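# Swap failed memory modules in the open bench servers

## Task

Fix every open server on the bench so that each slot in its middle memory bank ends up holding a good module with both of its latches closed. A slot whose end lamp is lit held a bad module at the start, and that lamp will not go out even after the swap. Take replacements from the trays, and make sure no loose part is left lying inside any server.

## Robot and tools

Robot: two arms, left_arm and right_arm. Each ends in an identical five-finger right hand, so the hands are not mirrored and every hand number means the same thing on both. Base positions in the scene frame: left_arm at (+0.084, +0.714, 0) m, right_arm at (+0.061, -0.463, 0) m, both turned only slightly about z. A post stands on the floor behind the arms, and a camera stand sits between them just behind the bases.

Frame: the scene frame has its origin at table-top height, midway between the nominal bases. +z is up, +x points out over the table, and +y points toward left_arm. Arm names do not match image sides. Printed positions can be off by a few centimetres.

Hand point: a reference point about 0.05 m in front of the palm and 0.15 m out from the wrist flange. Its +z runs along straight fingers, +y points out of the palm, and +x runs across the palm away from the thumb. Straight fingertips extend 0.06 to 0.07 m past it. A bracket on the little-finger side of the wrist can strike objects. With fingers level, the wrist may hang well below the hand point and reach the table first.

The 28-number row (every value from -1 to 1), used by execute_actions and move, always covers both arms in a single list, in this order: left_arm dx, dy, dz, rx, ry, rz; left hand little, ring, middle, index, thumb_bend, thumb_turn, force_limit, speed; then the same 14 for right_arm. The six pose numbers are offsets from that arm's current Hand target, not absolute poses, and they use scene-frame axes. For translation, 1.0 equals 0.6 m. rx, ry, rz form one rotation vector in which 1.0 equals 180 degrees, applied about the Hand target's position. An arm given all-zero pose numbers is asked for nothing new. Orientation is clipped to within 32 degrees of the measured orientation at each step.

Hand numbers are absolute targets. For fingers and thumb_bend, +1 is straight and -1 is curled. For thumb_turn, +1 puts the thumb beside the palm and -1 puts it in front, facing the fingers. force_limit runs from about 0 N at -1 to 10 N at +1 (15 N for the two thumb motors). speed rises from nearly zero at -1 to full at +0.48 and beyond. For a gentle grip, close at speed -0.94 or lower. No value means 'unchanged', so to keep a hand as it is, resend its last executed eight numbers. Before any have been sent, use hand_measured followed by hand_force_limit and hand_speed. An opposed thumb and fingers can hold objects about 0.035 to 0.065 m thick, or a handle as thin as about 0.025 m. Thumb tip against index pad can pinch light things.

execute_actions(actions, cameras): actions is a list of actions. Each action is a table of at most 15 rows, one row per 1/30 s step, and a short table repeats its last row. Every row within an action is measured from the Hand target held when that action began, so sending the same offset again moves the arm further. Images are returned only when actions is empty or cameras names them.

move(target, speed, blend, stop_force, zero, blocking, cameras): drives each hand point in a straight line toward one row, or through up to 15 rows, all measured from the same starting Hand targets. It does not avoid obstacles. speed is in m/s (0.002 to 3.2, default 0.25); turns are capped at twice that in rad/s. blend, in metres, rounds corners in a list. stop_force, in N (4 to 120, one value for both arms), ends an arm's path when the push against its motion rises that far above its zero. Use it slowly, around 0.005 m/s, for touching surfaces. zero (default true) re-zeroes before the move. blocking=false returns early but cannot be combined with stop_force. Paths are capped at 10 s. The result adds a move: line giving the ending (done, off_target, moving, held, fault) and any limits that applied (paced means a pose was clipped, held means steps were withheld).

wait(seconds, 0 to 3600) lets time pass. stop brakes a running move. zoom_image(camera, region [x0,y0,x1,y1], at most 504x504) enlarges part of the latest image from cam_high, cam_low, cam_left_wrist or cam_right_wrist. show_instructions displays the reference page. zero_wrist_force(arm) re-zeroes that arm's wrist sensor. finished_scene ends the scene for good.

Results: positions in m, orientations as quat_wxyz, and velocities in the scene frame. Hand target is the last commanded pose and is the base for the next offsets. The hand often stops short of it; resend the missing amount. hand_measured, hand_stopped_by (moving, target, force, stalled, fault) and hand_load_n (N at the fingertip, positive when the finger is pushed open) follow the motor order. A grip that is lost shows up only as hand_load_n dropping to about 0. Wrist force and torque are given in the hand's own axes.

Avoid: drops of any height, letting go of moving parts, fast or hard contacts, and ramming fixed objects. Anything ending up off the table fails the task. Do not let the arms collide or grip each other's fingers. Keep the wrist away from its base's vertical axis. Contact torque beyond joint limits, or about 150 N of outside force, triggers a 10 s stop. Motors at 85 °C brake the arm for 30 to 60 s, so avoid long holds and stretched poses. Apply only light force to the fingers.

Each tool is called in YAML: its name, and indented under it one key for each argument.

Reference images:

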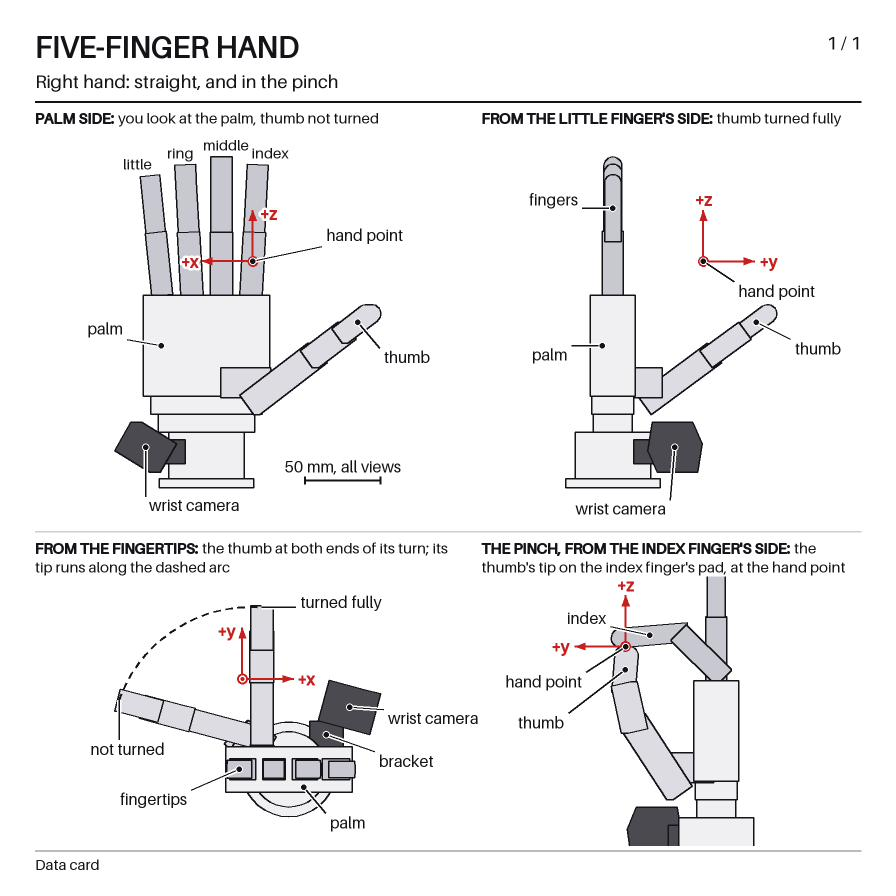

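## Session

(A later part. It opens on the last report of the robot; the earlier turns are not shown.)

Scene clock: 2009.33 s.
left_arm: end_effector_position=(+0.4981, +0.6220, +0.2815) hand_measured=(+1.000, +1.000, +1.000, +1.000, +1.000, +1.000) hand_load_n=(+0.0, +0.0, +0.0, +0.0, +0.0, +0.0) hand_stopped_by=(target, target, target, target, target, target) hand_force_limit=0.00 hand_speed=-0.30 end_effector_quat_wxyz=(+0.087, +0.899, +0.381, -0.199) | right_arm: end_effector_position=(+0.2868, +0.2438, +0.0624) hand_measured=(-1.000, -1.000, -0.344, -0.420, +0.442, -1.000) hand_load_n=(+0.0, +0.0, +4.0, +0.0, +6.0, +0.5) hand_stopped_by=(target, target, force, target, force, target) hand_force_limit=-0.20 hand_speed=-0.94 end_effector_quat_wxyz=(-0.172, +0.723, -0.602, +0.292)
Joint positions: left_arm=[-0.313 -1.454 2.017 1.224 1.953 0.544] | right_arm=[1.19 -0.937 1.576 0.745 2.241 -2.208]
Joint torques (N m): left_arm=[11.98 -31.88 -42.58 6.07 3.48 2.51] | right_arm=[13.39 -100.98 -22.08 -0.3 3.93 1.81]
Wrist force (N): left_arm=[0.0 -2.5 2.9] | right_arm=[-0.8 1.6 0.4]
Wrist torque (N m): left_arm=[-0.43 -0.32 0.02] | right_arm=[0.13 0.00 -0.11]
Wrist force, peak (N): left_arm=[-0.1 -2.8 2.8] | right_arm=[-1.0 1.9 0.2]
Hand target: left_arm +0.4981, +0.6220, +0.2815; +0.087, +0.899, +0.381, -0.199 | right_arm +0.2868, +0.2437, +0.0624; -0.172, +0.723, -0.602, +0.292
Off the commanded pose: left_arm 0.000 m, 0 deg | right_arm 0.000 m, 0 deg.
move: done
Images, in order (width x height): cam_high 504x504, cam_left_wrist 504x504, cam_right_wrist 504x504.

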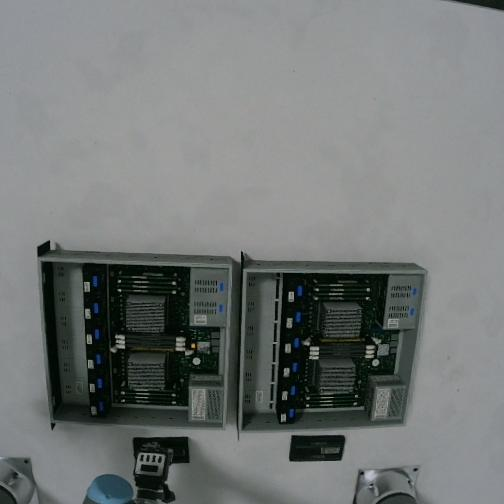

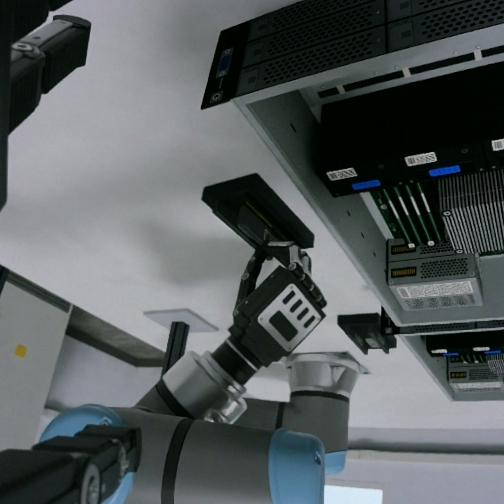

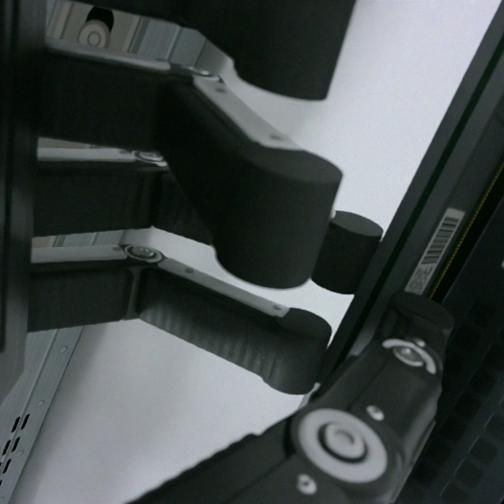

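move:
  target:
    - [0,0,0,0,0,0,1,1,1,1,1,1,0,-0.3,0.0015,0,-0.0095,0,0,0,-1,-1,-0.44,-0.42,0.36,-1,-0.2,-0.94]
  speed: 0.01
  stop_force: 4
  cameras: ["cam_left_wrist","cam_right_wrist"]

zoom_image:
  camera: "cam_left_wrist"
  region: [235, 185, 275, 225]

zoom_image:
  camera: "cam_right_wrist"
  region: [404, 104, 504, 304]

Scene clock: 2024.50 s.
left_arm: end_effector_position=(+0.4981, +0.6220, +0.2815) hand_measured=(+1.000, +1.000, +1.000, +1.000, +1.000, +1.000) hand_load_n=(+0.0, +0.0, +0.0, +0.0, +0.0, +0.0) hand_stopped_by=(target, target, target, target, target, target) hand_force_limit=0.00 hand_speed=-0.30 end_effector_quat_wxyz=(+0.087, +0.899, +0.381, -0.199) | right_arm: end_effector_position=(+0.2877, +0.2437, +0.0567) hand_measured=(-1.000, -1.000, -0.344, -0.420, +0.442, -1.000) hand_load_n=(+0.0, +0.0, +4.0, +0.0, +6.0, +0.5) hand_stopped_by=(target, target, force, target, force, target) hand_force_limit=-0.20 hand_speed=-0.94 end_effector_quat_wxyz=(-0.172, +0.723, -0.602, +0.292)
Joint positions: left_arm=[-0.313 -1.454 2.017 1.224 1.953 0.544] | right_arm=[1.188 -0.931 1.579 0.737 2.241 -2.209]
Joint torques (N m): left_arm=[10.63 -32.3 -42.01 6.26 3.22 2.32] | right_arm=[-9.1 -72.49 -21.92 -0.2 -1.31 -1.27]
Wrist force (N): left_arm=[-0.4 -2.2 2.5] | right_arm=[-0.5 1.7 0.3]
Wrist torque (N m): left_arm=[-0.36 -0.24 0.01] | right_arm=[0.18 -0.03 0.24]
Wrist force, peak (N): left_arm=[-0.2 -2.5 3.0] | right_arm=[-0.9 1.9 0.7]
Hand target: left_arm +0.4981, +0.6220, +0.2815; +0.087, +0.899, +0.381, -0.199 | right_arm +0.2877, +0.2437, +0.0567; -0.172, +0.723, -0.602, +0.292
Off the commanded pose: left_arm 0.000 m, 0 deg | right_arm 0.000 m, 0 deg.
move: done

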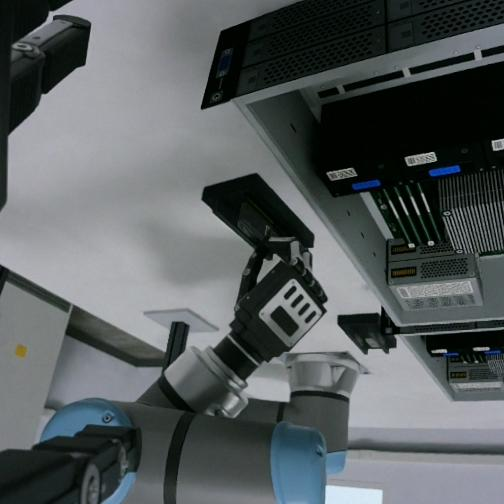

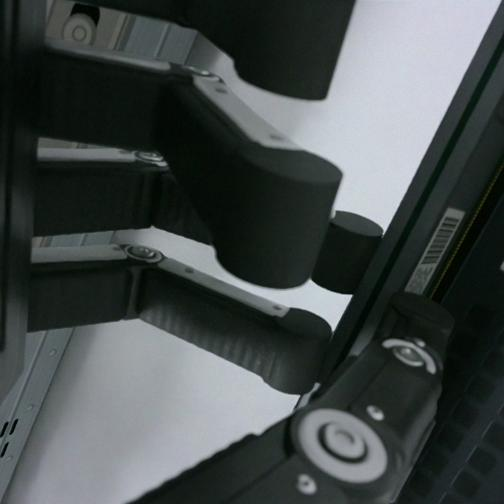

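Scaled by 12.600.

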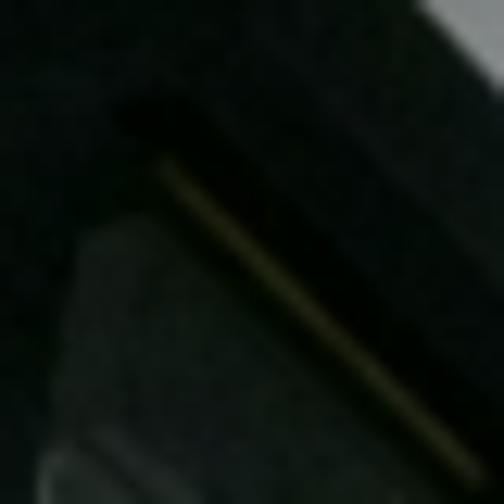

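Scaled by 2.520.

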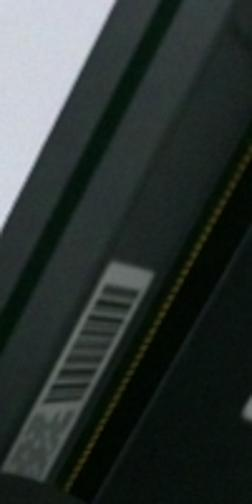

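move:
  target:
    - [0,0,0,0,0,0,1,1,1,1,1,1,0,-0.3,0.002,0.001,-0.010,0,0,0,-1,-1,-0.44,-0.42,0.36,-1,-0.2,-0.94]
  speed: 0.006
  stop_force: 4
  cameras: ["cam_left_wrist","cam_right_wrist"]

zoom_image:
  camera: "cam_left_wrist"
  region: [235, 180, 275, 220]

zoom_image:
  camera: "cam_right_wrist"
  region: [404, 104, 504, 304]

Scene clock: 2040.60 s.
left_arm: end_effector_position=(+0.4981, +0.6220, +0.2815) hand_measured=(+1.000, +1.000, +1.000, +1.000, +1.000, +1.000) hand_load_n=(+0.0, +0.0, +0.0, +0.0, +0.0, +0.0) hand_stopped_by=(target, target, target, target, target, target) hand_force_limit=0.00 hand_speed=-0.30 end_effector_quat_wxyz=(+0.087, +0.899, +0.381, -0.199) | right_arm: end_effector_position=(+0.2889, +0.2443, +0.0507) hand_measured=(-1.000, -1.000, -0.344, -0.420, +0.442, -1.000) hand_load_n=(+0.0, +0.0, +4.0, +0.0, +6.0, +0.5) hand_stopped_by=(target, target, force, target, force, target) hand_force_limit=-0.20 hand_speed=-0.94 end_effector_quat_wxyz=(-0.172, +0.723, -0.602, +0.292)
Joint positions: left_arm=[-0.313 -1.454 2.017 1.224 1.953 0.544] | right_arm=[1.187 -0.925 1.579 0.728 2.241 -2.211]
Joint torques (N m): left_arm=[11.11 -30.88 -42.48 5.97 3.22 2.2] | right_arm=[-9.72 -73.53 -21.62 -0.42 -1.76 -1.48]
Wrist force (N): left_arm=[0.1 -2.3 2.4] | right_arm=[-0.7 1.5 0.4]
Wrist torque (N m): left_arm=[-0.37 -0.32 0.04] | right_arm=[0.15 0.00 0.22]
Wrist force, peak (N): left_arm=[0.1 -2.9 2.8] | right_arm=[-0.9 1.9 0.5]
Hand target: left_arm +0.4981, +0.6220, +0.2815; +0.087, +0.899, +0.381, -0.199 | right_arm +0.2889, +0.2443, +0.0507; -0.172, +0.723, -0.602, +0.292
Off the commanded pose: left_arm 0.000 m, 0 deg | right_arm 0.000 m, 0 deg.
move: done

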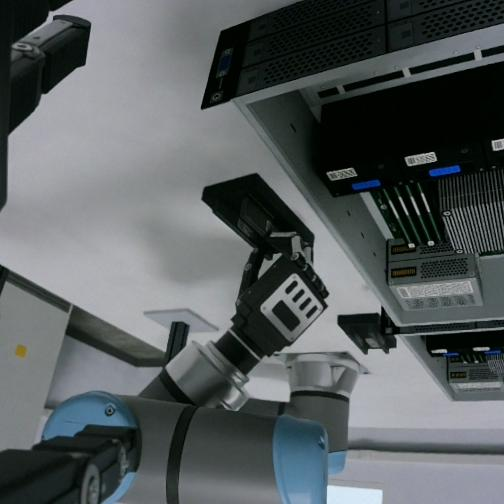

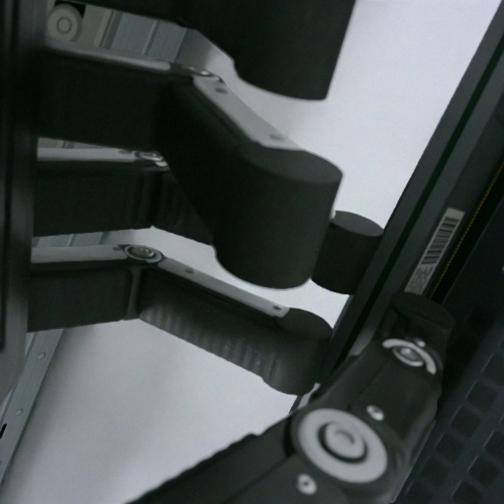

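Scaled by 12.600.

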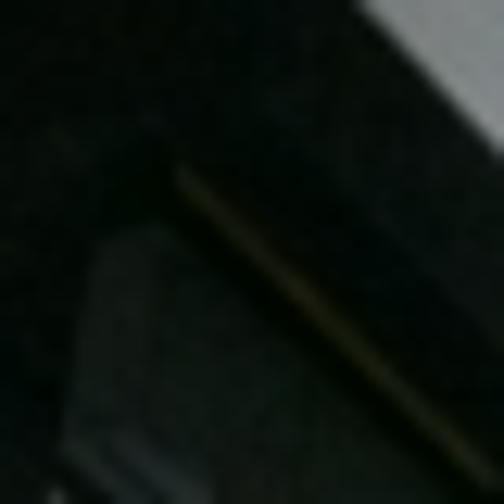

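Scaled by 2.520.

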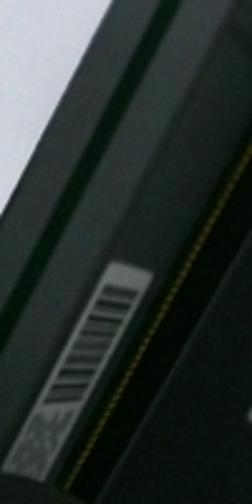

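zoom_image:
  camera: "cam_left_wrist"
  region: [200, 170, 320, 290]

zoom_image:
  camera: "cam_left_wrist"
  region: [330, 300, 400, 370]

Scaled by 4.200.

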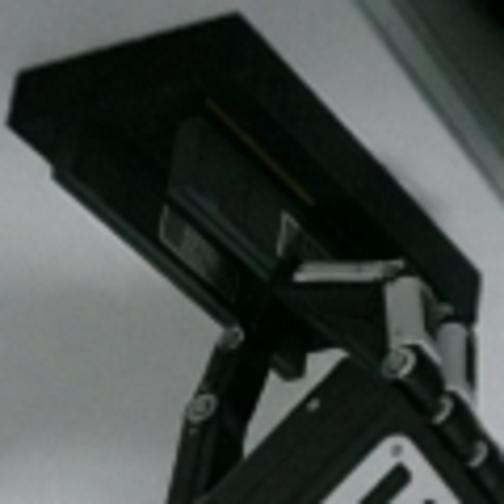

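Scaled by 7.200.

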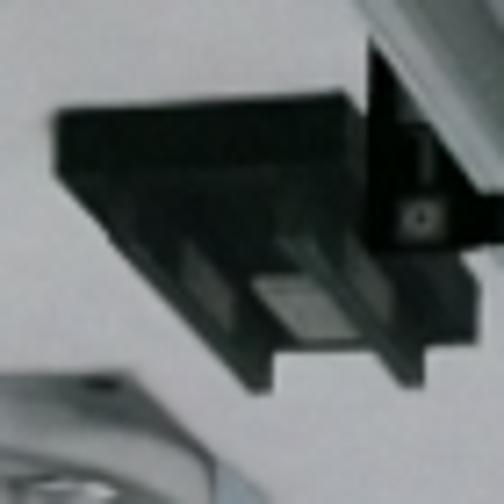

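move:
  target:
    - [0,0,0,0,0,0,1,1,1,1,1,1,0,-0.3,0,0,-0.010,0,0,0,-1,-1,-0.44,-0.42,0.36,-1,-0.2,-0.94]
  speed: 0.006
  stop_force: 4
  cameras: ["cam_left_wrist","cam_right_wrist"]

zoom_image:
  camera: "cam_left_wrist"
  region: [220, 170, 300, 250]

zoom_image:
  camera: "cam_right_wrist"
  region: [404, 104, 504, 304]

Scene clock: 2070.87 s.
left_arm: end_effector_position=(+0.4981, +0.6220, +0.2815) hand_measured=(+1.000, +1.000, +1.000, +1.000, +1.000, +1.000) hand_load_n=(+0.0, +0.0, +0.0, +0.0, +0.0, -0.5) hand_stopped_by=(target, target, target, target, target, target) hand_force_limit=0.00 hand_speed=-0.30 end_effector_quat_wxyz=(+0.087, +0.899, +0.381, -0.199) | right_arm: end_effector_position=(+0.2889, +0.2442, +0.0501) hand_measured=(-1.000, -1.000, -0.344, -0.420, +0.442, -1.000) hand_load_n=(+0.0, +0.0, +3.5, -0.5, +6.5, +0.5) hand_stopped_by=(target, target, force, target, force, target) hand_force_limit=-0.20 hand_speed=-0.94 end_effector_quat_wxyz=(-0.172, +0.723, -0.602, +0.292)
Joint positions: left_arm=[-0.313 -1.454 2.017 1.224 1.953 0.544] | right_arm=[1.187 -0.924 1.579 0.727 2.241 -2.211]
Joint torques (N m): left_arm=[10.51 -30.81 -42.05 5.84 3.26 2.13] | right_arm=[-9.3 -98.65 -36.73 6.3 -1.45 -1.47]
Wrist force (N): left_arm=[-0.2 -2.4 2.3] | right_arm=[0.6 -1.2 -4.2]
Wrist torque (N m): left_arm=[-0.39 -0.27 0.02] | right_arm=[0.07 0.07 0.17]
Wrist force, peak (N): left_arm=[-0.6 -2.5 3.0] | right_arm=[1.2 -2.8 -6.7]
Hand target: left_arm +0.4981, +0.6220, +0.2815; +0.087, +0.899, +0.381, -0.199 | right_arm +0.2889, +0.2443, +0.0501; -0.172, +0.723, -0.602, +0.292 (not the last commanded pose)
Off the commanded pose: left_arm 0.000 m, 0 deg | right_arm 0.005 m, 0 deg.
move: contact (right_arm)

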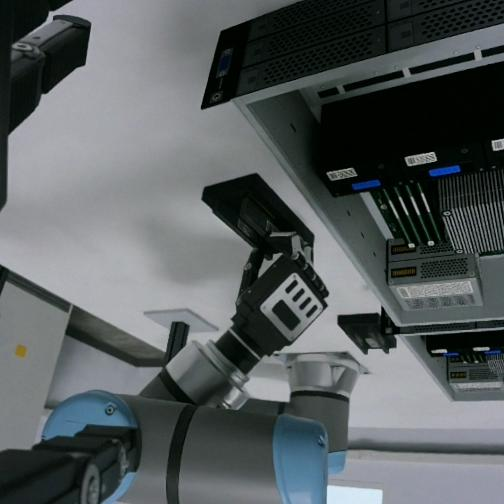

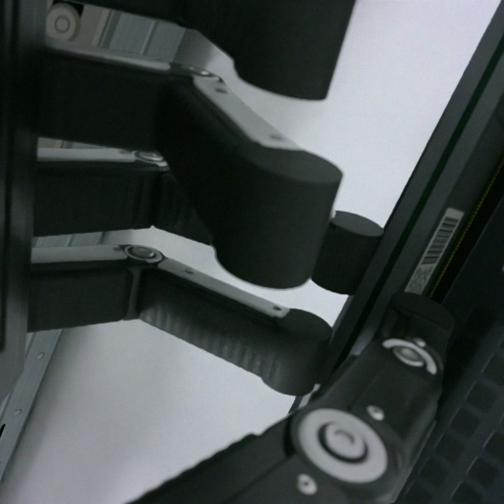

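Scaled by 6.300.

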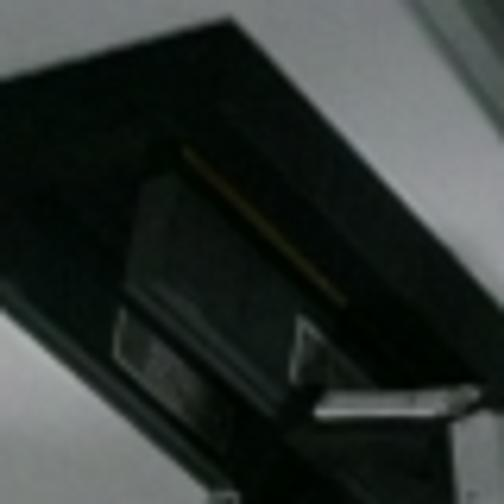

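Scaled by 2.520.

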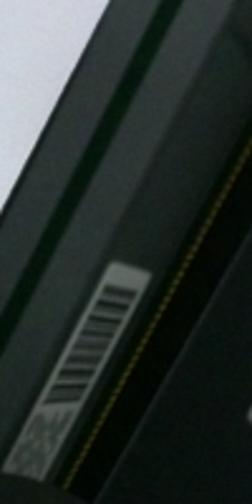

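move:
  target:
    - [0,0,0,0,0,0,1,1,1,1,1,1,0,-0.3,0,0,0.005,0,0,0,-1,-1,-0.44,-0.42,0.36,-1,-0.2,-0.94]
    - [0,0,0,0,0,0,1,1,1,1,1,1,0,-0.3,0.0005,-0.005,0.005,0,0,0,-1,-1,-0.44,-0.42,0.36,-1,-0.2,-0.94]
  speed: 0.01

move:
  target:
    - [0,0,0,0,0,0,1,1,1,1,1,1,0,-0.3,0,0,-0.017,0,0,0,-1,-1,-0.44,-0.42,0.36,-1,-0.2,-0.94]
  speed: 0.006
  stop_force: 4
  cameras: ["cam_left_wrist","cam_right_wrist","cam_high"]

zoom_image:
  camera: "cam_left_wrist"
  region: [220, 170, 300, 250]

zoom_image:
  camera: "cam_high"
  region: [125, 430, 205, 480]

Scene clock: 2084.10 s.
left_arm: end_effector_position=(+0.4981, +0.6220, +0.2815) hand_measured=(+1.000, +1.000, +1.000, +1.000, +1.000, +1.000) hand_load_n=(+0.0, +0.0, +0.0, +0.0, -0.5, +0.0) hand_stopped_by=(target, target, target, target, target, target) hand_force_limit=0.00 hand_speed=-0.30 end_effector_quat_wxyz=(+0.087, +0.899, +0.381, -0.199) | right_arm: end_effector_position=(+0.2892, +0.2414, +0.0531) hand_measured=(-1.000, -1.000, -0.344, -0.420, +0.442, -1.000) hand_load_n=(+0.0, +0.0, +4.0, +0.0, +6.0, +0.5) hand_stopped_by=(target, target, force, target, force, target) hand_force_limit=-0.20 hand_speed=-0.94 end_effector_quat_wxyz=(-0.172, +0.723, -0.602, +0.292)
Joint positions: left_arm=[-0.313 -1.454 2.017 1.224 1.953 0.544] | right_arm=[1.185 -0.931 1.585 0.727 2.24 -2.213]
Joint torques (N m): left_arm=[10.39 -32.27 -41.31 5.94 3 1.98] | right_arm=[-9.97 -101.43 -23.43 -0.5 -1.4 -1.61]
Wrist force (N): left_arm=[-0.6 -2.5 2.4] | right_arm=[-0.7 1.6 0.4]
Wrist torque (N m): left_arm=[-0.39 -0.20 -0.01] | right_arm=[0.16 0.00 0.22]
Wrist force, peak (N): left_arm=[-0.5 -2.8 2.8] | right_arm=[1.0 -1.5 -4.3]
Hand target: left_arm +0.4981, +0.6220, +0.2815; +0.087, +0.899, +0.381, -0.199 | right_arm +0.2892, +0.2413, +0.0531; -0.172, +0.723, -0.602, +0.292
Off the commanded pose: left_arm 0.000 m, 0 deg | right_arm 0.000 m, 0 deg.
move: done

Scene clock: 2086.07 s.
left_arm: end_effector_position=(+0.4981, +0.6220, +0.2815) hand_measured=(+1.000, +1.000, +1.000, +1.000, +1.000, +1.000) hand_load_n=(+0.0, +0.0, +0.0, +0.0, +0.0, +0.0) hand_stopped_by=(target, target, target, target, target, target) hand_force_limit=0.00 hand_speed=-0.30 end_effector_quat_wxyz=(+0.087, +0.899, +0.381, -0.199) | right_arm: end_effector_position=(+0.2892, +0.2413, +0.0501) hand_measured=(-1.000, -1.000, -0.344, -0.420, +0.442, -1.000) hand_load_n=(+0.0, +0.0, +3.5, +0.0, +6.0, +0.5) hand_stopped_by=(target, target, force, target, force, target) hand_force_limit=-0.20 hand_speed=-0.94 end_effector_quat_wxyz=(-0.172, +0.723, -0.602, +0.292)
Joint positions: left_arm=[-0.313 -1.454 2.017 1.224 1.953 0.544] | right_arm=[1.185 -0.928 1.586 0.723 2.24 -2.214]
Joint torques (N m): left_arm=[11.96 -33.13 -41.35 5.77 3.19 1.64] | right_arm=[-10.24 -99.05 -38.88 6.37 -1.29 -1.31]
Wrist force (N): left_arm=[-0.1 -2.3 2.4] | right_arm=[0.8 -0.5 -3.7]
Wrist torque (N m): left_arm=[-0.38 -0.28 0.02] | right_arm=[0.04 0.00 0.19]
Wrist force, peak (N): left_arm=[-0.4 -2.4 3.0] | right_arm=[1.3 -2.6 -6.7]
Hand target: left_arm +0.4981, +0.6220, +0.2815; +0.087, +0.899, +0.381, -0.199 | right_arm +0.2892, +0.2413, +0.0501; -0.172, +0.723, -0.602, +0.292 (not the last commanded pose)
Off the commanded pose: left_arm 0.000 m, 0 deg | right_arm 0.007 m, 0 deg.
move: contact (right_arm)
Images, in order (width x height): cam_high 504x504, cam_left_wrist 504x504, cam_right_wrist 504x504.

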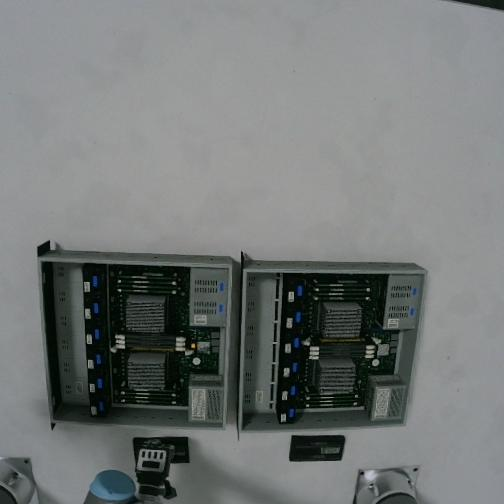

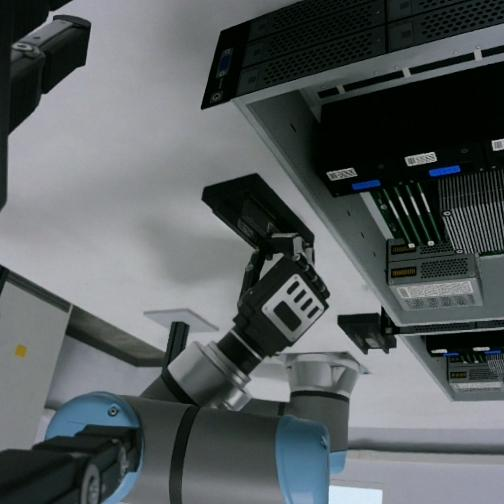

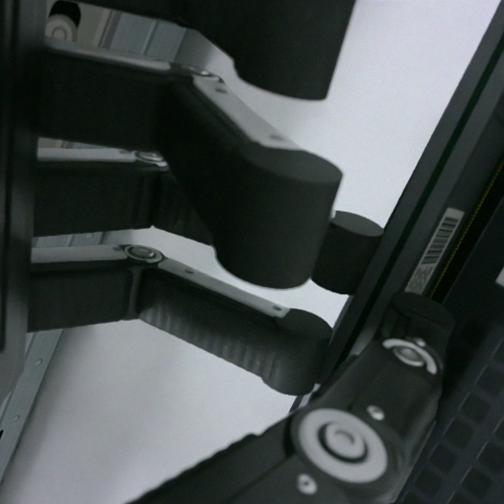

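Scaled by 6.300.

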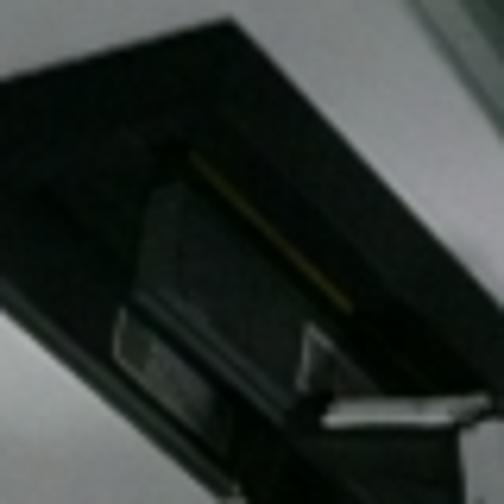

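Scaled by 6.300.

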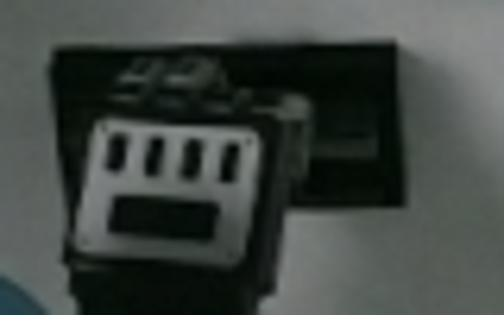

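move:
  target:
    - [0,0,0,0,0,0,1,1,1,1,1,1,0,-0.3,0,0,0.12,0,0,0,-1,-1,-0.44,-0.42,0.36,-1,-0.2,-0.94]
    - [0,0,0,0,0,0,1,1,1,1,1,1,0,-0.3,0.15,-0.25,0.42,0,0,0,-1,-1,-0.44,-0.42,0.36,-1,-0.2,-0.94]
  speed: [0.05, 0.15]
  blend: 0.02

move:
  target:
    - [0,0,0,0,0,0,1,1,1,1,1,1,0,-0.3,0,0,0,0,0,0.33,-1,-1,-0.44,-0.42,0.36,-1,-0.2,-0.94]
  speed: 0.3
  cameras: ["cam_left_wrist","cam_high"]

Scene clock: 2152.40 s.
left_arm: end_effector_position=(+0.4981, +0.6220, +0.2815) hand_measured=(+1.000, +1.000, +1.000, +1.000, +1.000, +1.000) hand_load_n=(+0.0, +0.0, +0.0, +0.0, +0.0, +0.0) hand_stopped_by=(target, target, target, target, target, target) hand_force_limit=0.00 hand_speed=-0.30 end_effector_quat_wxyz=(+0.087, +0.899, +0.381, -0.199) | right_arm: end_effector_position=(+0.3791, +0.0914, +0.3019) hand_measured=(-1.000, -1.000, -0.344, -0.420, +0.442, -1.000) hand_load_n=(+0.0, +0.0, +4.0, +0.0, +6.0, +0.5) hand_stopped_by=(target, target, force, target, force, target) hand_force_limit=-0.20 hand_speed=-0.94 end_effector_quat_wxyz=(-0.172, +0.723, -0.602, +0.292)
Joint positions: left_arm=[-0.313 -1.454 2.017 1.224 1.953 0.544] | right_arm=[0.946 -1.334 1.66 0.884 2.175 -2.5]
Joint torques (N m): left_arm=[13.05 -32.06 -41.88 5.97 2.8 1.93] | right_arm=[-8.31 -78.36 -29.47 6.56 -1.35 -1.92]
Wrist force (N): left_arm=[0.3 -2.3 2.6] | right_arm=[-0.8 1.3 0.2]
Wrist torque (N m): left_arm=[-0.39 -0.35 0.04] | right_arm=[0.12 0.00 0.19]
Wrist force, peak (N): left_arm=[-0.4 -2.8 3.0] | right_arm=[1.3 -1.3 -4.2]
Hand target: left_arm +0.4981, +0.6220, +0.2815; +0.087, +0.899, +0.381, -0.199 | right_arm +0.3792, +0.0913, +0.3021; -0.172, +0.723, -0.602, +0.292
Off the commanded pose: left_arm 0.000 m, 0 deg | right_arm 0.000 m, 0 deg.
move: done

Scene clock: 2154.87 s.
left_arm: end_effector_position=(+0.4981, +0.6220, +0.2815) hand_measured=(+1.000, +1.000, +1.000, +1.000, +1.000, +1.000) hand_load_n=(+0.0, +0.0, +0.0, +0.0, +0.0, +0.0) hand_stopped_by=(target, target, target, target, target, target) hand_force_limit=0.00 hand_speed=-0.30 end_effector_quat_wxyz=(+0.087, +0.899, +0.381, -0.199) | right_arm: end_effector_position=(+0.3792, +0.0913, +0.3021) hand_measured=(-1.000, -1.000, -0.344, -0.420, +0.442, -1.000) hand_load_n=(+0.0, +0.0, +4.0, +0.0, +6.0, +0.5) hand_stopped_by=(target, target, force, target, force, target) hand_force_limit=-0.20 hand_speed=-0.94 end_effector_quat_wxyz=(-0.294, +0.926, -0.165, +0.168)
Joint positions: left_arm=[-0.313 -1.454 2.017 1.224 1.953 0.544] | right_arm=[0.741 -1.512 1.805 0.59 1.48 -3.595]
Joint torques (N m): left_arm=[11.31 -32.35 -41.61 5.59 2.68 1.71] | right_arm=[-7.77 -32.45 -30.78 5.54 -2.89 -0.78]
Wrist force (N): left_arm=[0.0 -2.6 3.0] | right_arm=[-0.9 1.1 0.2]
Wrist torque (N m): left_arm=[-0.45 -0.31 0.01] | right_arm=[0.03 0.05 0.20]
Wrist force, peak (N): left_arm=[-0.2 -2.7 3.0] | right_arm=[-0.9 1.5 0.9]
Hand target: left_arm +0.4981, +0.6220, +0.2815; +0.087, +0.899, +0.381, -0.199 | right_arm +0.3792, +0.0913, +0.3021; -0.294, +0.926, -0.165, +0.168
Off the commanded pose: left_arm 0.000 m, 0 deg | right_arm 0.000 m, 0 deg.
move: done
Images, in order (width x height): cam_high 504x504, cam_left_wrist 504x504.

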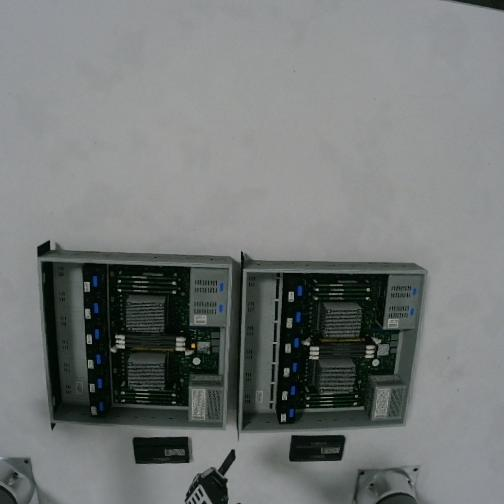

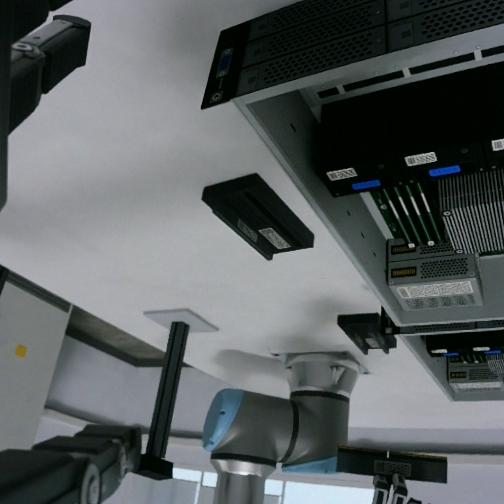

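zoom_image:
  camera: "cam_left_wrist"
  region: [330, 430, 460, 504]

move:
  target:
    - [0,0,0,0,0,0,1,1,1,1,1,1,0,-0.3,0,0,0,0,0,0.33,-1,-1,-0.44,-0.42,0.36,-1,-0.2,-0.94]
  speed: 0.3
  cameras: ["cam_left_wrist","cam_high"]

Scaled by 3.877.

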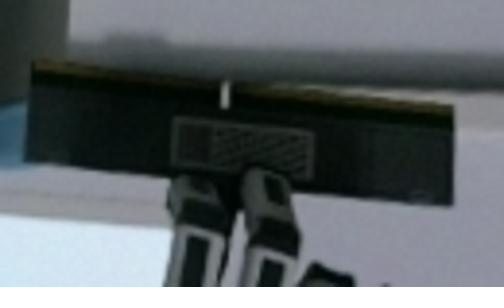

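Scene clock: 2162.50 s.
left_arm: end_effector_position=(+0.4981, +0.6220, +0.2815) hand_measured=(+1.000, +1.000, +1.000, +1.000, +1.000, +1.000) hand_load_n=(+0.0, +0.0, +0.0, +0.0, +0.0, +0.0) hand_stopped_by=(target, target, target, target, target, target) hand_force_limit=0.00 hand_speed=-0.30 end_effector_quat_wxyz=(+0.087, +0.899, +0.381, -0.199) | right_arm: end_effector_position=(+0.3792, +0.0913, +0.3021) hand_measured=(-1.000, -1.000, -0.344, -0.420, +0.442, -1.000) hand_load_n=(+0.0, +0.5, +4.0, +0.0, +6.0, +1.0) hand_stopped_by=(target, target, force, target, force, target) hand_force_limit=-0.20 hand_speed=-0.94 end_effector_quat_wxyz=(-0.339, +0.886, +0.315, +0.000)
Joint positions: left_arm=[-0.313 -1.454 2.017 1.224 1.953 0.544] | right_arm=[0.585 -1.351 1.718 1.014 0.901 -4.754]
Joint torques (N m): left_arm=[10.89 -34.21 -41.75 5.85 2.48 1.53] | right_arm=[-10.08 -42.34 -46.53 6.64 -3.8 -1.58]
Wrist force (N): left_arm=[-0.3 -2.6 2.4] | right_arm=[-0.9 0.4 0.5]
Wrist torque (N m): left_arm=[-0.43 -0.26 0.00] | right_arm=[-0.12 0.07 0.18]
Wrist force, peak (N): left_arm=[-0.1 -2.5 3.4] | right_arm=[-1.5 1.2 0.6]
Hand target: left_arm +0.4981, +0.6220, +0.2815; +0.087, +0.899, +0.381, -0.199 | right_arm +0.3792, +0.0913, +0.3021; -0.339, +0.886, +0.315, +0.000
Off the commanded pose: left_arm 0.000 m, 0 deg | right_arm 0.000 m, 0 deg.
move: done
Images, in order (width x height): cam_high 504x504, cam_left_wrist 504x504.

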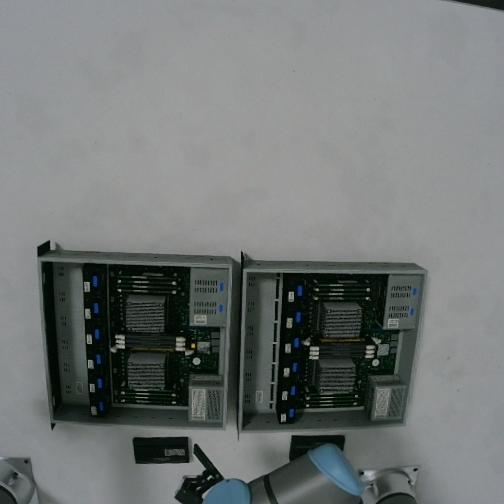

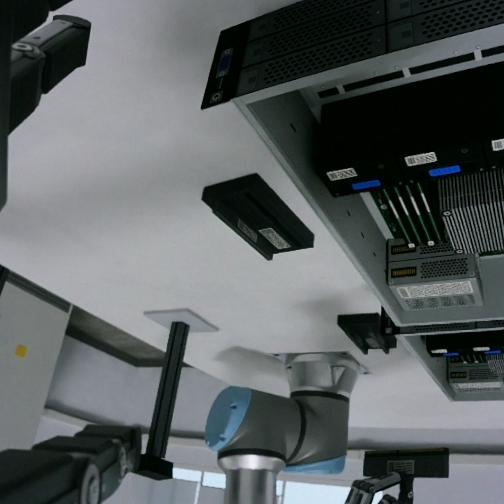

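move:
  target:
    - [0,0,0,0,0,0,1,1,1,1,1,1,0,-0.3,0,0,0,0,0,0.34,-1,-1,-0.44,-0.42,0.36,-1,-0.2,-0.94]
  speed: 0.3
  cameras: ["cam_left_wrist","cam_high"]

zoom_image:
  camera: "cam_high"
  region: [130, 424, 230, 504]

Scene clock: 2173.87 s.
left_arm: end_effector_position=(+0.4981, +0.6220, +0.2815) hand_measured=(+1.000, +1.000, +1.000, +1.000, +1.000, +1.000) hand_load_n=(+0.0, +0.0, +0.0, +0.0, -0.5, +0.0) hand_stopped_by=(target, target, target, target, target, target) hand_force_limit=0.00 hand_speed=-0.30 end_effector_quat_wxyz=(+0.087, +0.899, +0.381, -0.199) | right_arm: end_effector_position=(+0.3792, +0.0913, +0.3021) hand_measured=(-1.000, -1.000, -0.344, -0.420, +0.442, -1.000) hand_load_n=(+0.0, +0.0, +3.5, +0.0, +6.0, +0.5) hand_stopped_by=(target, target, force, target, force, target) hand_force_limit=-0.20 hand_speed=-0.94 end_effector_quat_wxyz=(-0.292, +0.603, +0.723, -0.172)
Joint positions: left_arm=[-0.313 -1.454 2.017 1.224 1.953 0.544] | right_arm=[0.651 -1.129 1.569 1.653 1.094 -5.952]
Joint torques (N m): left_arm=[11.28 -32.54 -40.99 5.49 2.73 1.75] | right_arm=[15.97 -60.59 -44.64 7.3 1.75 -0.98]
Wrist force (N): left_arm=[-0.1 -2.5 2.5] | right_arm=[-0.6 0.8 0.5]
Wrist torque (N m): left_arm=[-0.40 -0.29 0.02] | right_arm=[-0.04 0.02 0.23]
Wrist force, peak (N): left_arm=[-0.3 -2.7 3.0] | right_arm=[-1.1 1.2 0.5]
Hand target: left_arm +0.4981, +0.6220, +0.2815; +0.087, +0.899, +0.381, -0.199 | right_arm +0.3792, +0.0913, +0.3021; -0.292, +0.602, +0.723, -0.172
Off the commanded pose: left_arm 0.000 m, 0 deg | right_arm 0.000 m, 0 deg.
move: done
Images, in order (width x height): cam_high 504x504, cam_left_wrist 504x504.

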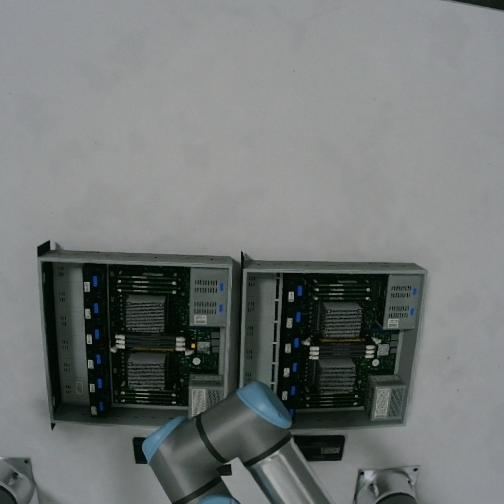

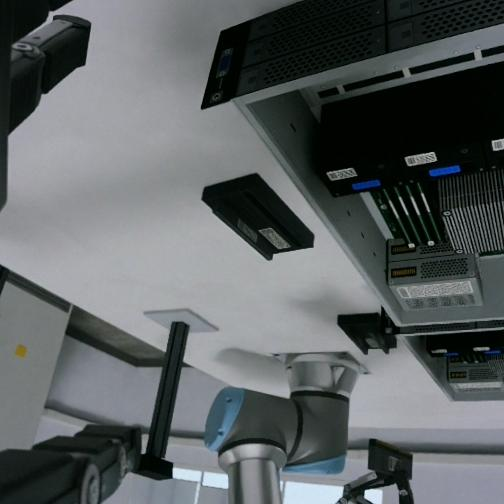

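Scaled by 5.040.

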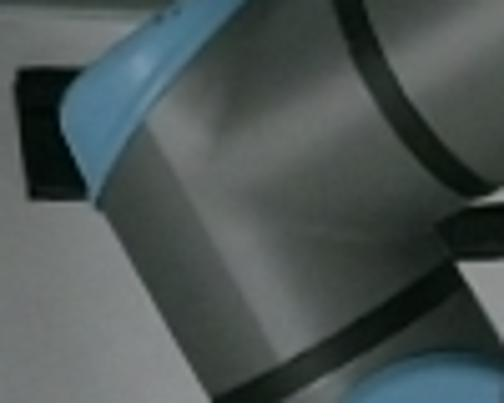

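move:
  target:
    - [0,0,0,0,0,0,1,1,1,1,1,1,0,-0.3,-0.08,0.1,-0.1,0,0,0,-1,-1,-0.44,-0.42,0.36,-1,-0.2,-0.94]
    - [0,0,0,0,0,0,1,1,1,1,1,1,0,-0.3,-0.174,0.2047,-0.29,0,0,0,-1,-1,-0.44,-0.42,0.36,-1,-0.2,-0.94]
  speed: 0.12
  blend: 0.03
  cameras: ["cam_left_wrist","cam_high","cam_right_wrist"]

zoom_image:
  camera: "cam_left_wrist"
  region: [180, 160, 340, 320]

Scene clock: 2192.40 s.
left_arm: end_effector_position=(+0.4981, +0.6220, +0.2815) hand_measured=(+1.000, +1.000, +1.000, +1.000, +1.000, +1.000) hand_load_n=(+0.0, +0.0, +0.0, +0.0, +0.0, +0.0) hand_stopped_by=(target, target, target, target, target, target) hand_force_limit=0.00 hand_speed=-0.30 end_effector_quat_wxyz=(+0.087, +0.899, +0.381, -0.199) | right_arm: end_effector_position=(+0.2749, +0.2140, +0.1283) hand_measured=(-1.000, -1.000, -0.344, -0.420, +0.442, -1.000) hand_load_n=(+0.0, +0.0, +4.0, +0.0, +6.0, +1.0) hand_stopped_by=(target, target, force, target, force, target) hand_force_limit=-0.20 hand_speed=-0.94 end_effector_quat_wxyz=(-0.292, +0.602, +0.723, -0.172)
Joint positions: left_arm=[-0.313 -1.454 2.017 1.224 1.953 0.544] | right_arm=[0.882 -0.917 1.547 1.342 0.991 -5.714]
Joint torques (N m): left_arm=[10.02 -31.23 -40.71 5.53 2.25 1.43] | right_arm=[17.89 -69.73 -41.32 0.2 -3.53 2.3]
Wrist force (N): left_arm=[0.1 -2.1 2.2] | right_arm=[-0.9 0.7 0.2]
Wrist torque (N m): left_arm=[-0.35 -0.30 0.03] | right_arm=[-0.03 0.05 -0.19]
Wrist force, peak (N): left_arm=[-0.3 -2.7 2.9] | right_arm=[-1.8 1.1 1.0]
Hand target: left_arm +0.4981, +0.6220, +0.2815; +0.087, +0.899, +0.381, -0.199 | right_arm +0.2748, +0.2141, +0.1281; -0.292, +0.602, +0.723, -0.172
Off the commanded pose: left_arm 0.000 m, 0 deg | right_arm 0.000 m, 0 deg.
move: done
Images, in order (width x height): cam_high 504x504, cam_left_wrist 504x504, cam_right_wrist 504x504.

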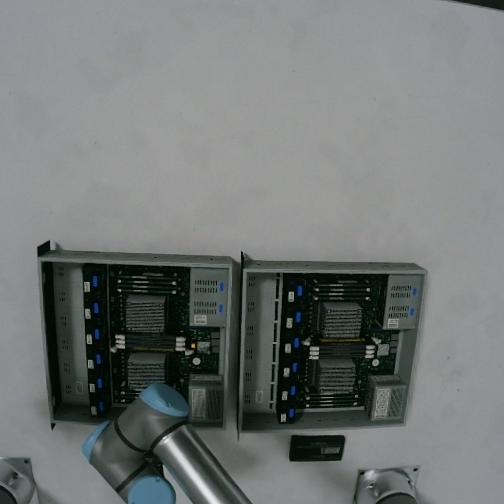

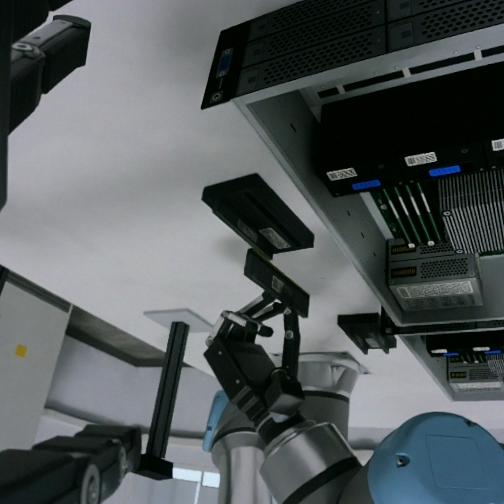

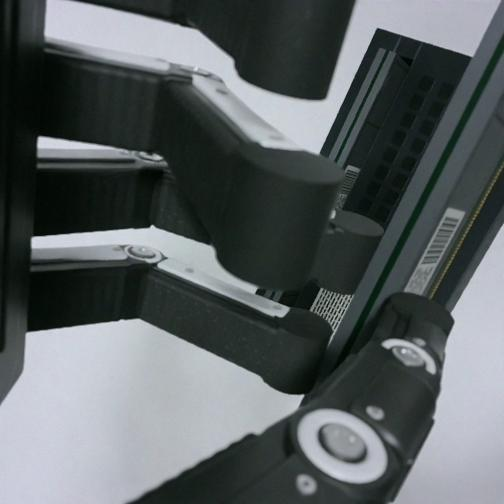

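Scaled by 3.150.

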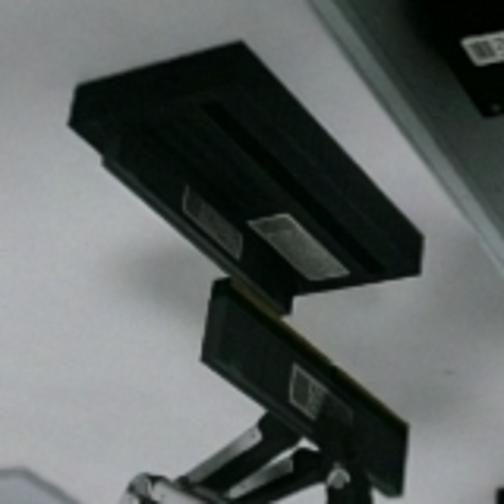

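move:
  target:
    - [0,0,0,0,0,0,1,1,1,1,1,1,0,-0.3,-0.038,-0.0135,-0.05,0,0,0,-1,-1,-0.44,-0.42,0.36,-1,-0.2,-0.94]
  speed: 0.06
  stop_force: 6
  cameras: ["cam_left_wrist","cam_right_wrist"]

zoom_image:
  camera: "cam_left_wrist"
  region: [195, 165, 325, 295]

zoom_image:
  camera: "cam_right_wrist"
  region: [304, 4, 504, 304]

Scene clock: 2219.13 s.
left_arm: end_effector_position=(+0.4981, +0.6220, +0.2815) hand_measured=(+1.000, +1.000, +1.000, +1.000, +1.000, +1.000) hand_load_n=(+0.0, +0.0, +0.0, +0.0, +0.0, +0.0) hand_stopped_by=(target, target, target, target, target, target) hand_force_limit=0.00 hand_speed=-0.30 end_effector_quat_wxyz=(+0.087, +0.899, +0.381, -0.199) | right_arm: end_effector_position=(+0.2520, +0.2060, +0.0981) hand_measured=(-1.000, -1.000, -0.344, -0.420, +0.442, -1.000) hand_load_n=(+0.0, +0.0, +4.0, +0.0, +6.0, +0.5) hand_stopped_by=(target, target, force, target, force, target) hand_force_limit=-0.20 hand_speed=-0.94 end_effector_quat_wxyz=(-0.292, +0.602, +0.723, -0.172)
Joint positions: left_arm=[-0.313 -1.454 2.017 1.224 1.953 0.544] | right_arm=[0.899 -0.91 1.599 1.272 0.984 -5.694]
Joint torques (N m): left_arm=[11.65 -34.03 -40.93 5.23 2.23 1.63] | right_arm=[13.81 -70.54 -20.38 0.34 -4.04 2.03]
Wrist force (N): left_arm=[-0.2 -2.0 2.4] | right_arm=[-1.5 1.1 0.5]
Wrist torque (N m): left_arm=[-0.35 -0.27 0.03] | right_arm=[0.02 0.11 -0.20]
Wrist force, peak (N): left_arm=[-0.1 -2.7 3.0] | right_arm=[-1.5 1.4 0.4]
Hand target: left_arm +0.4981, +0.6220, +0.2815; +0.087, +0.899, +0.381, -0.199 | right_arm +0.2520, +0.2060, +0.0981; -0.292, +0.602, +0.723, -0.172
Off the commanded pose: left_arm 0.000 m, 0 deg | right_arm 0.000 m, 0 deg.
move: done

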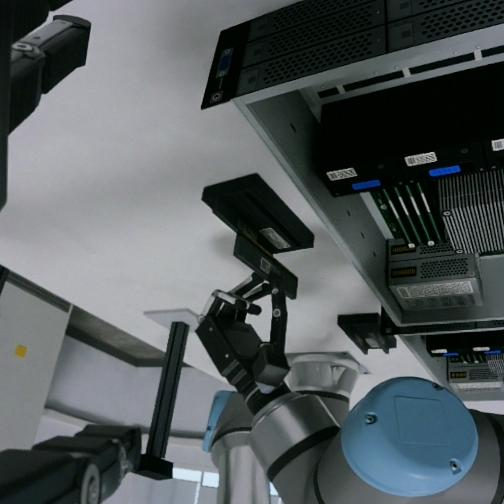

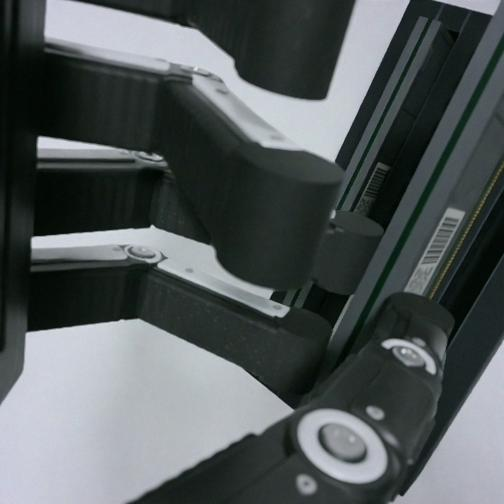

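Scaled by 3.877.

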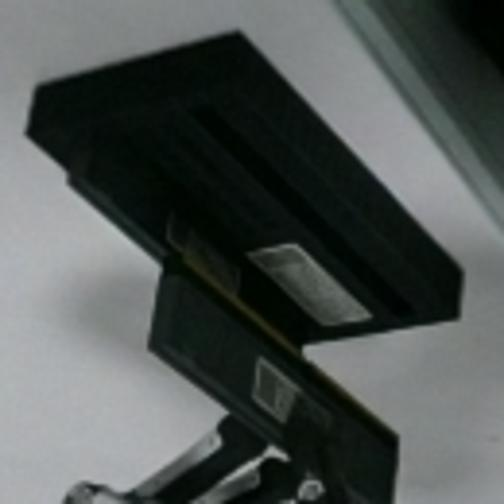

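Scaled by 1.680.

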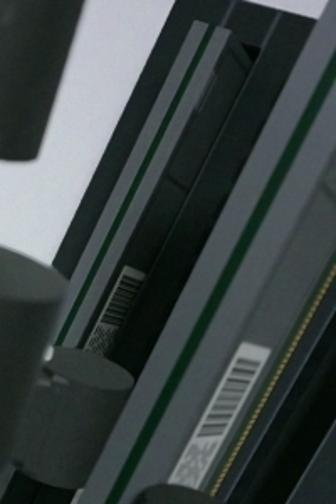

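zoom_image:
  camera: "cam_left_wrist"
  region: [230, 210, 300, 280]

zoom_image:
  camera: "cam_right_wrist"
  region: [350, 100, 480, 300]

Scaled by 7.200.

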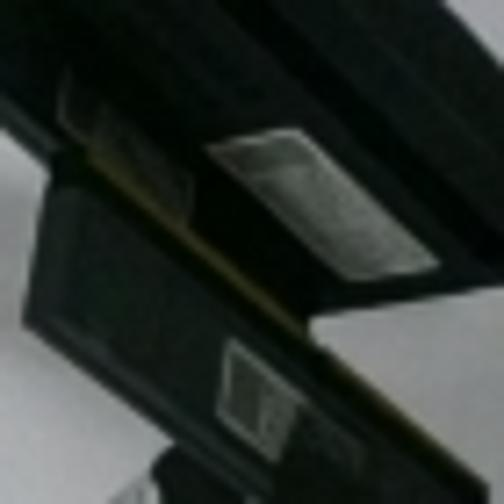

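Scaled by 2.520.

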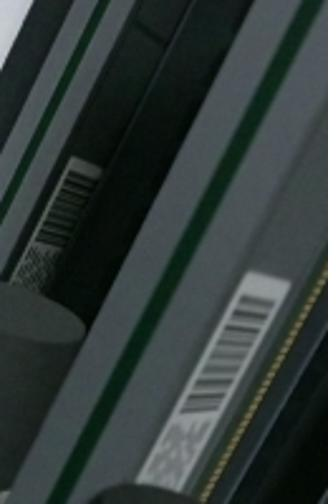

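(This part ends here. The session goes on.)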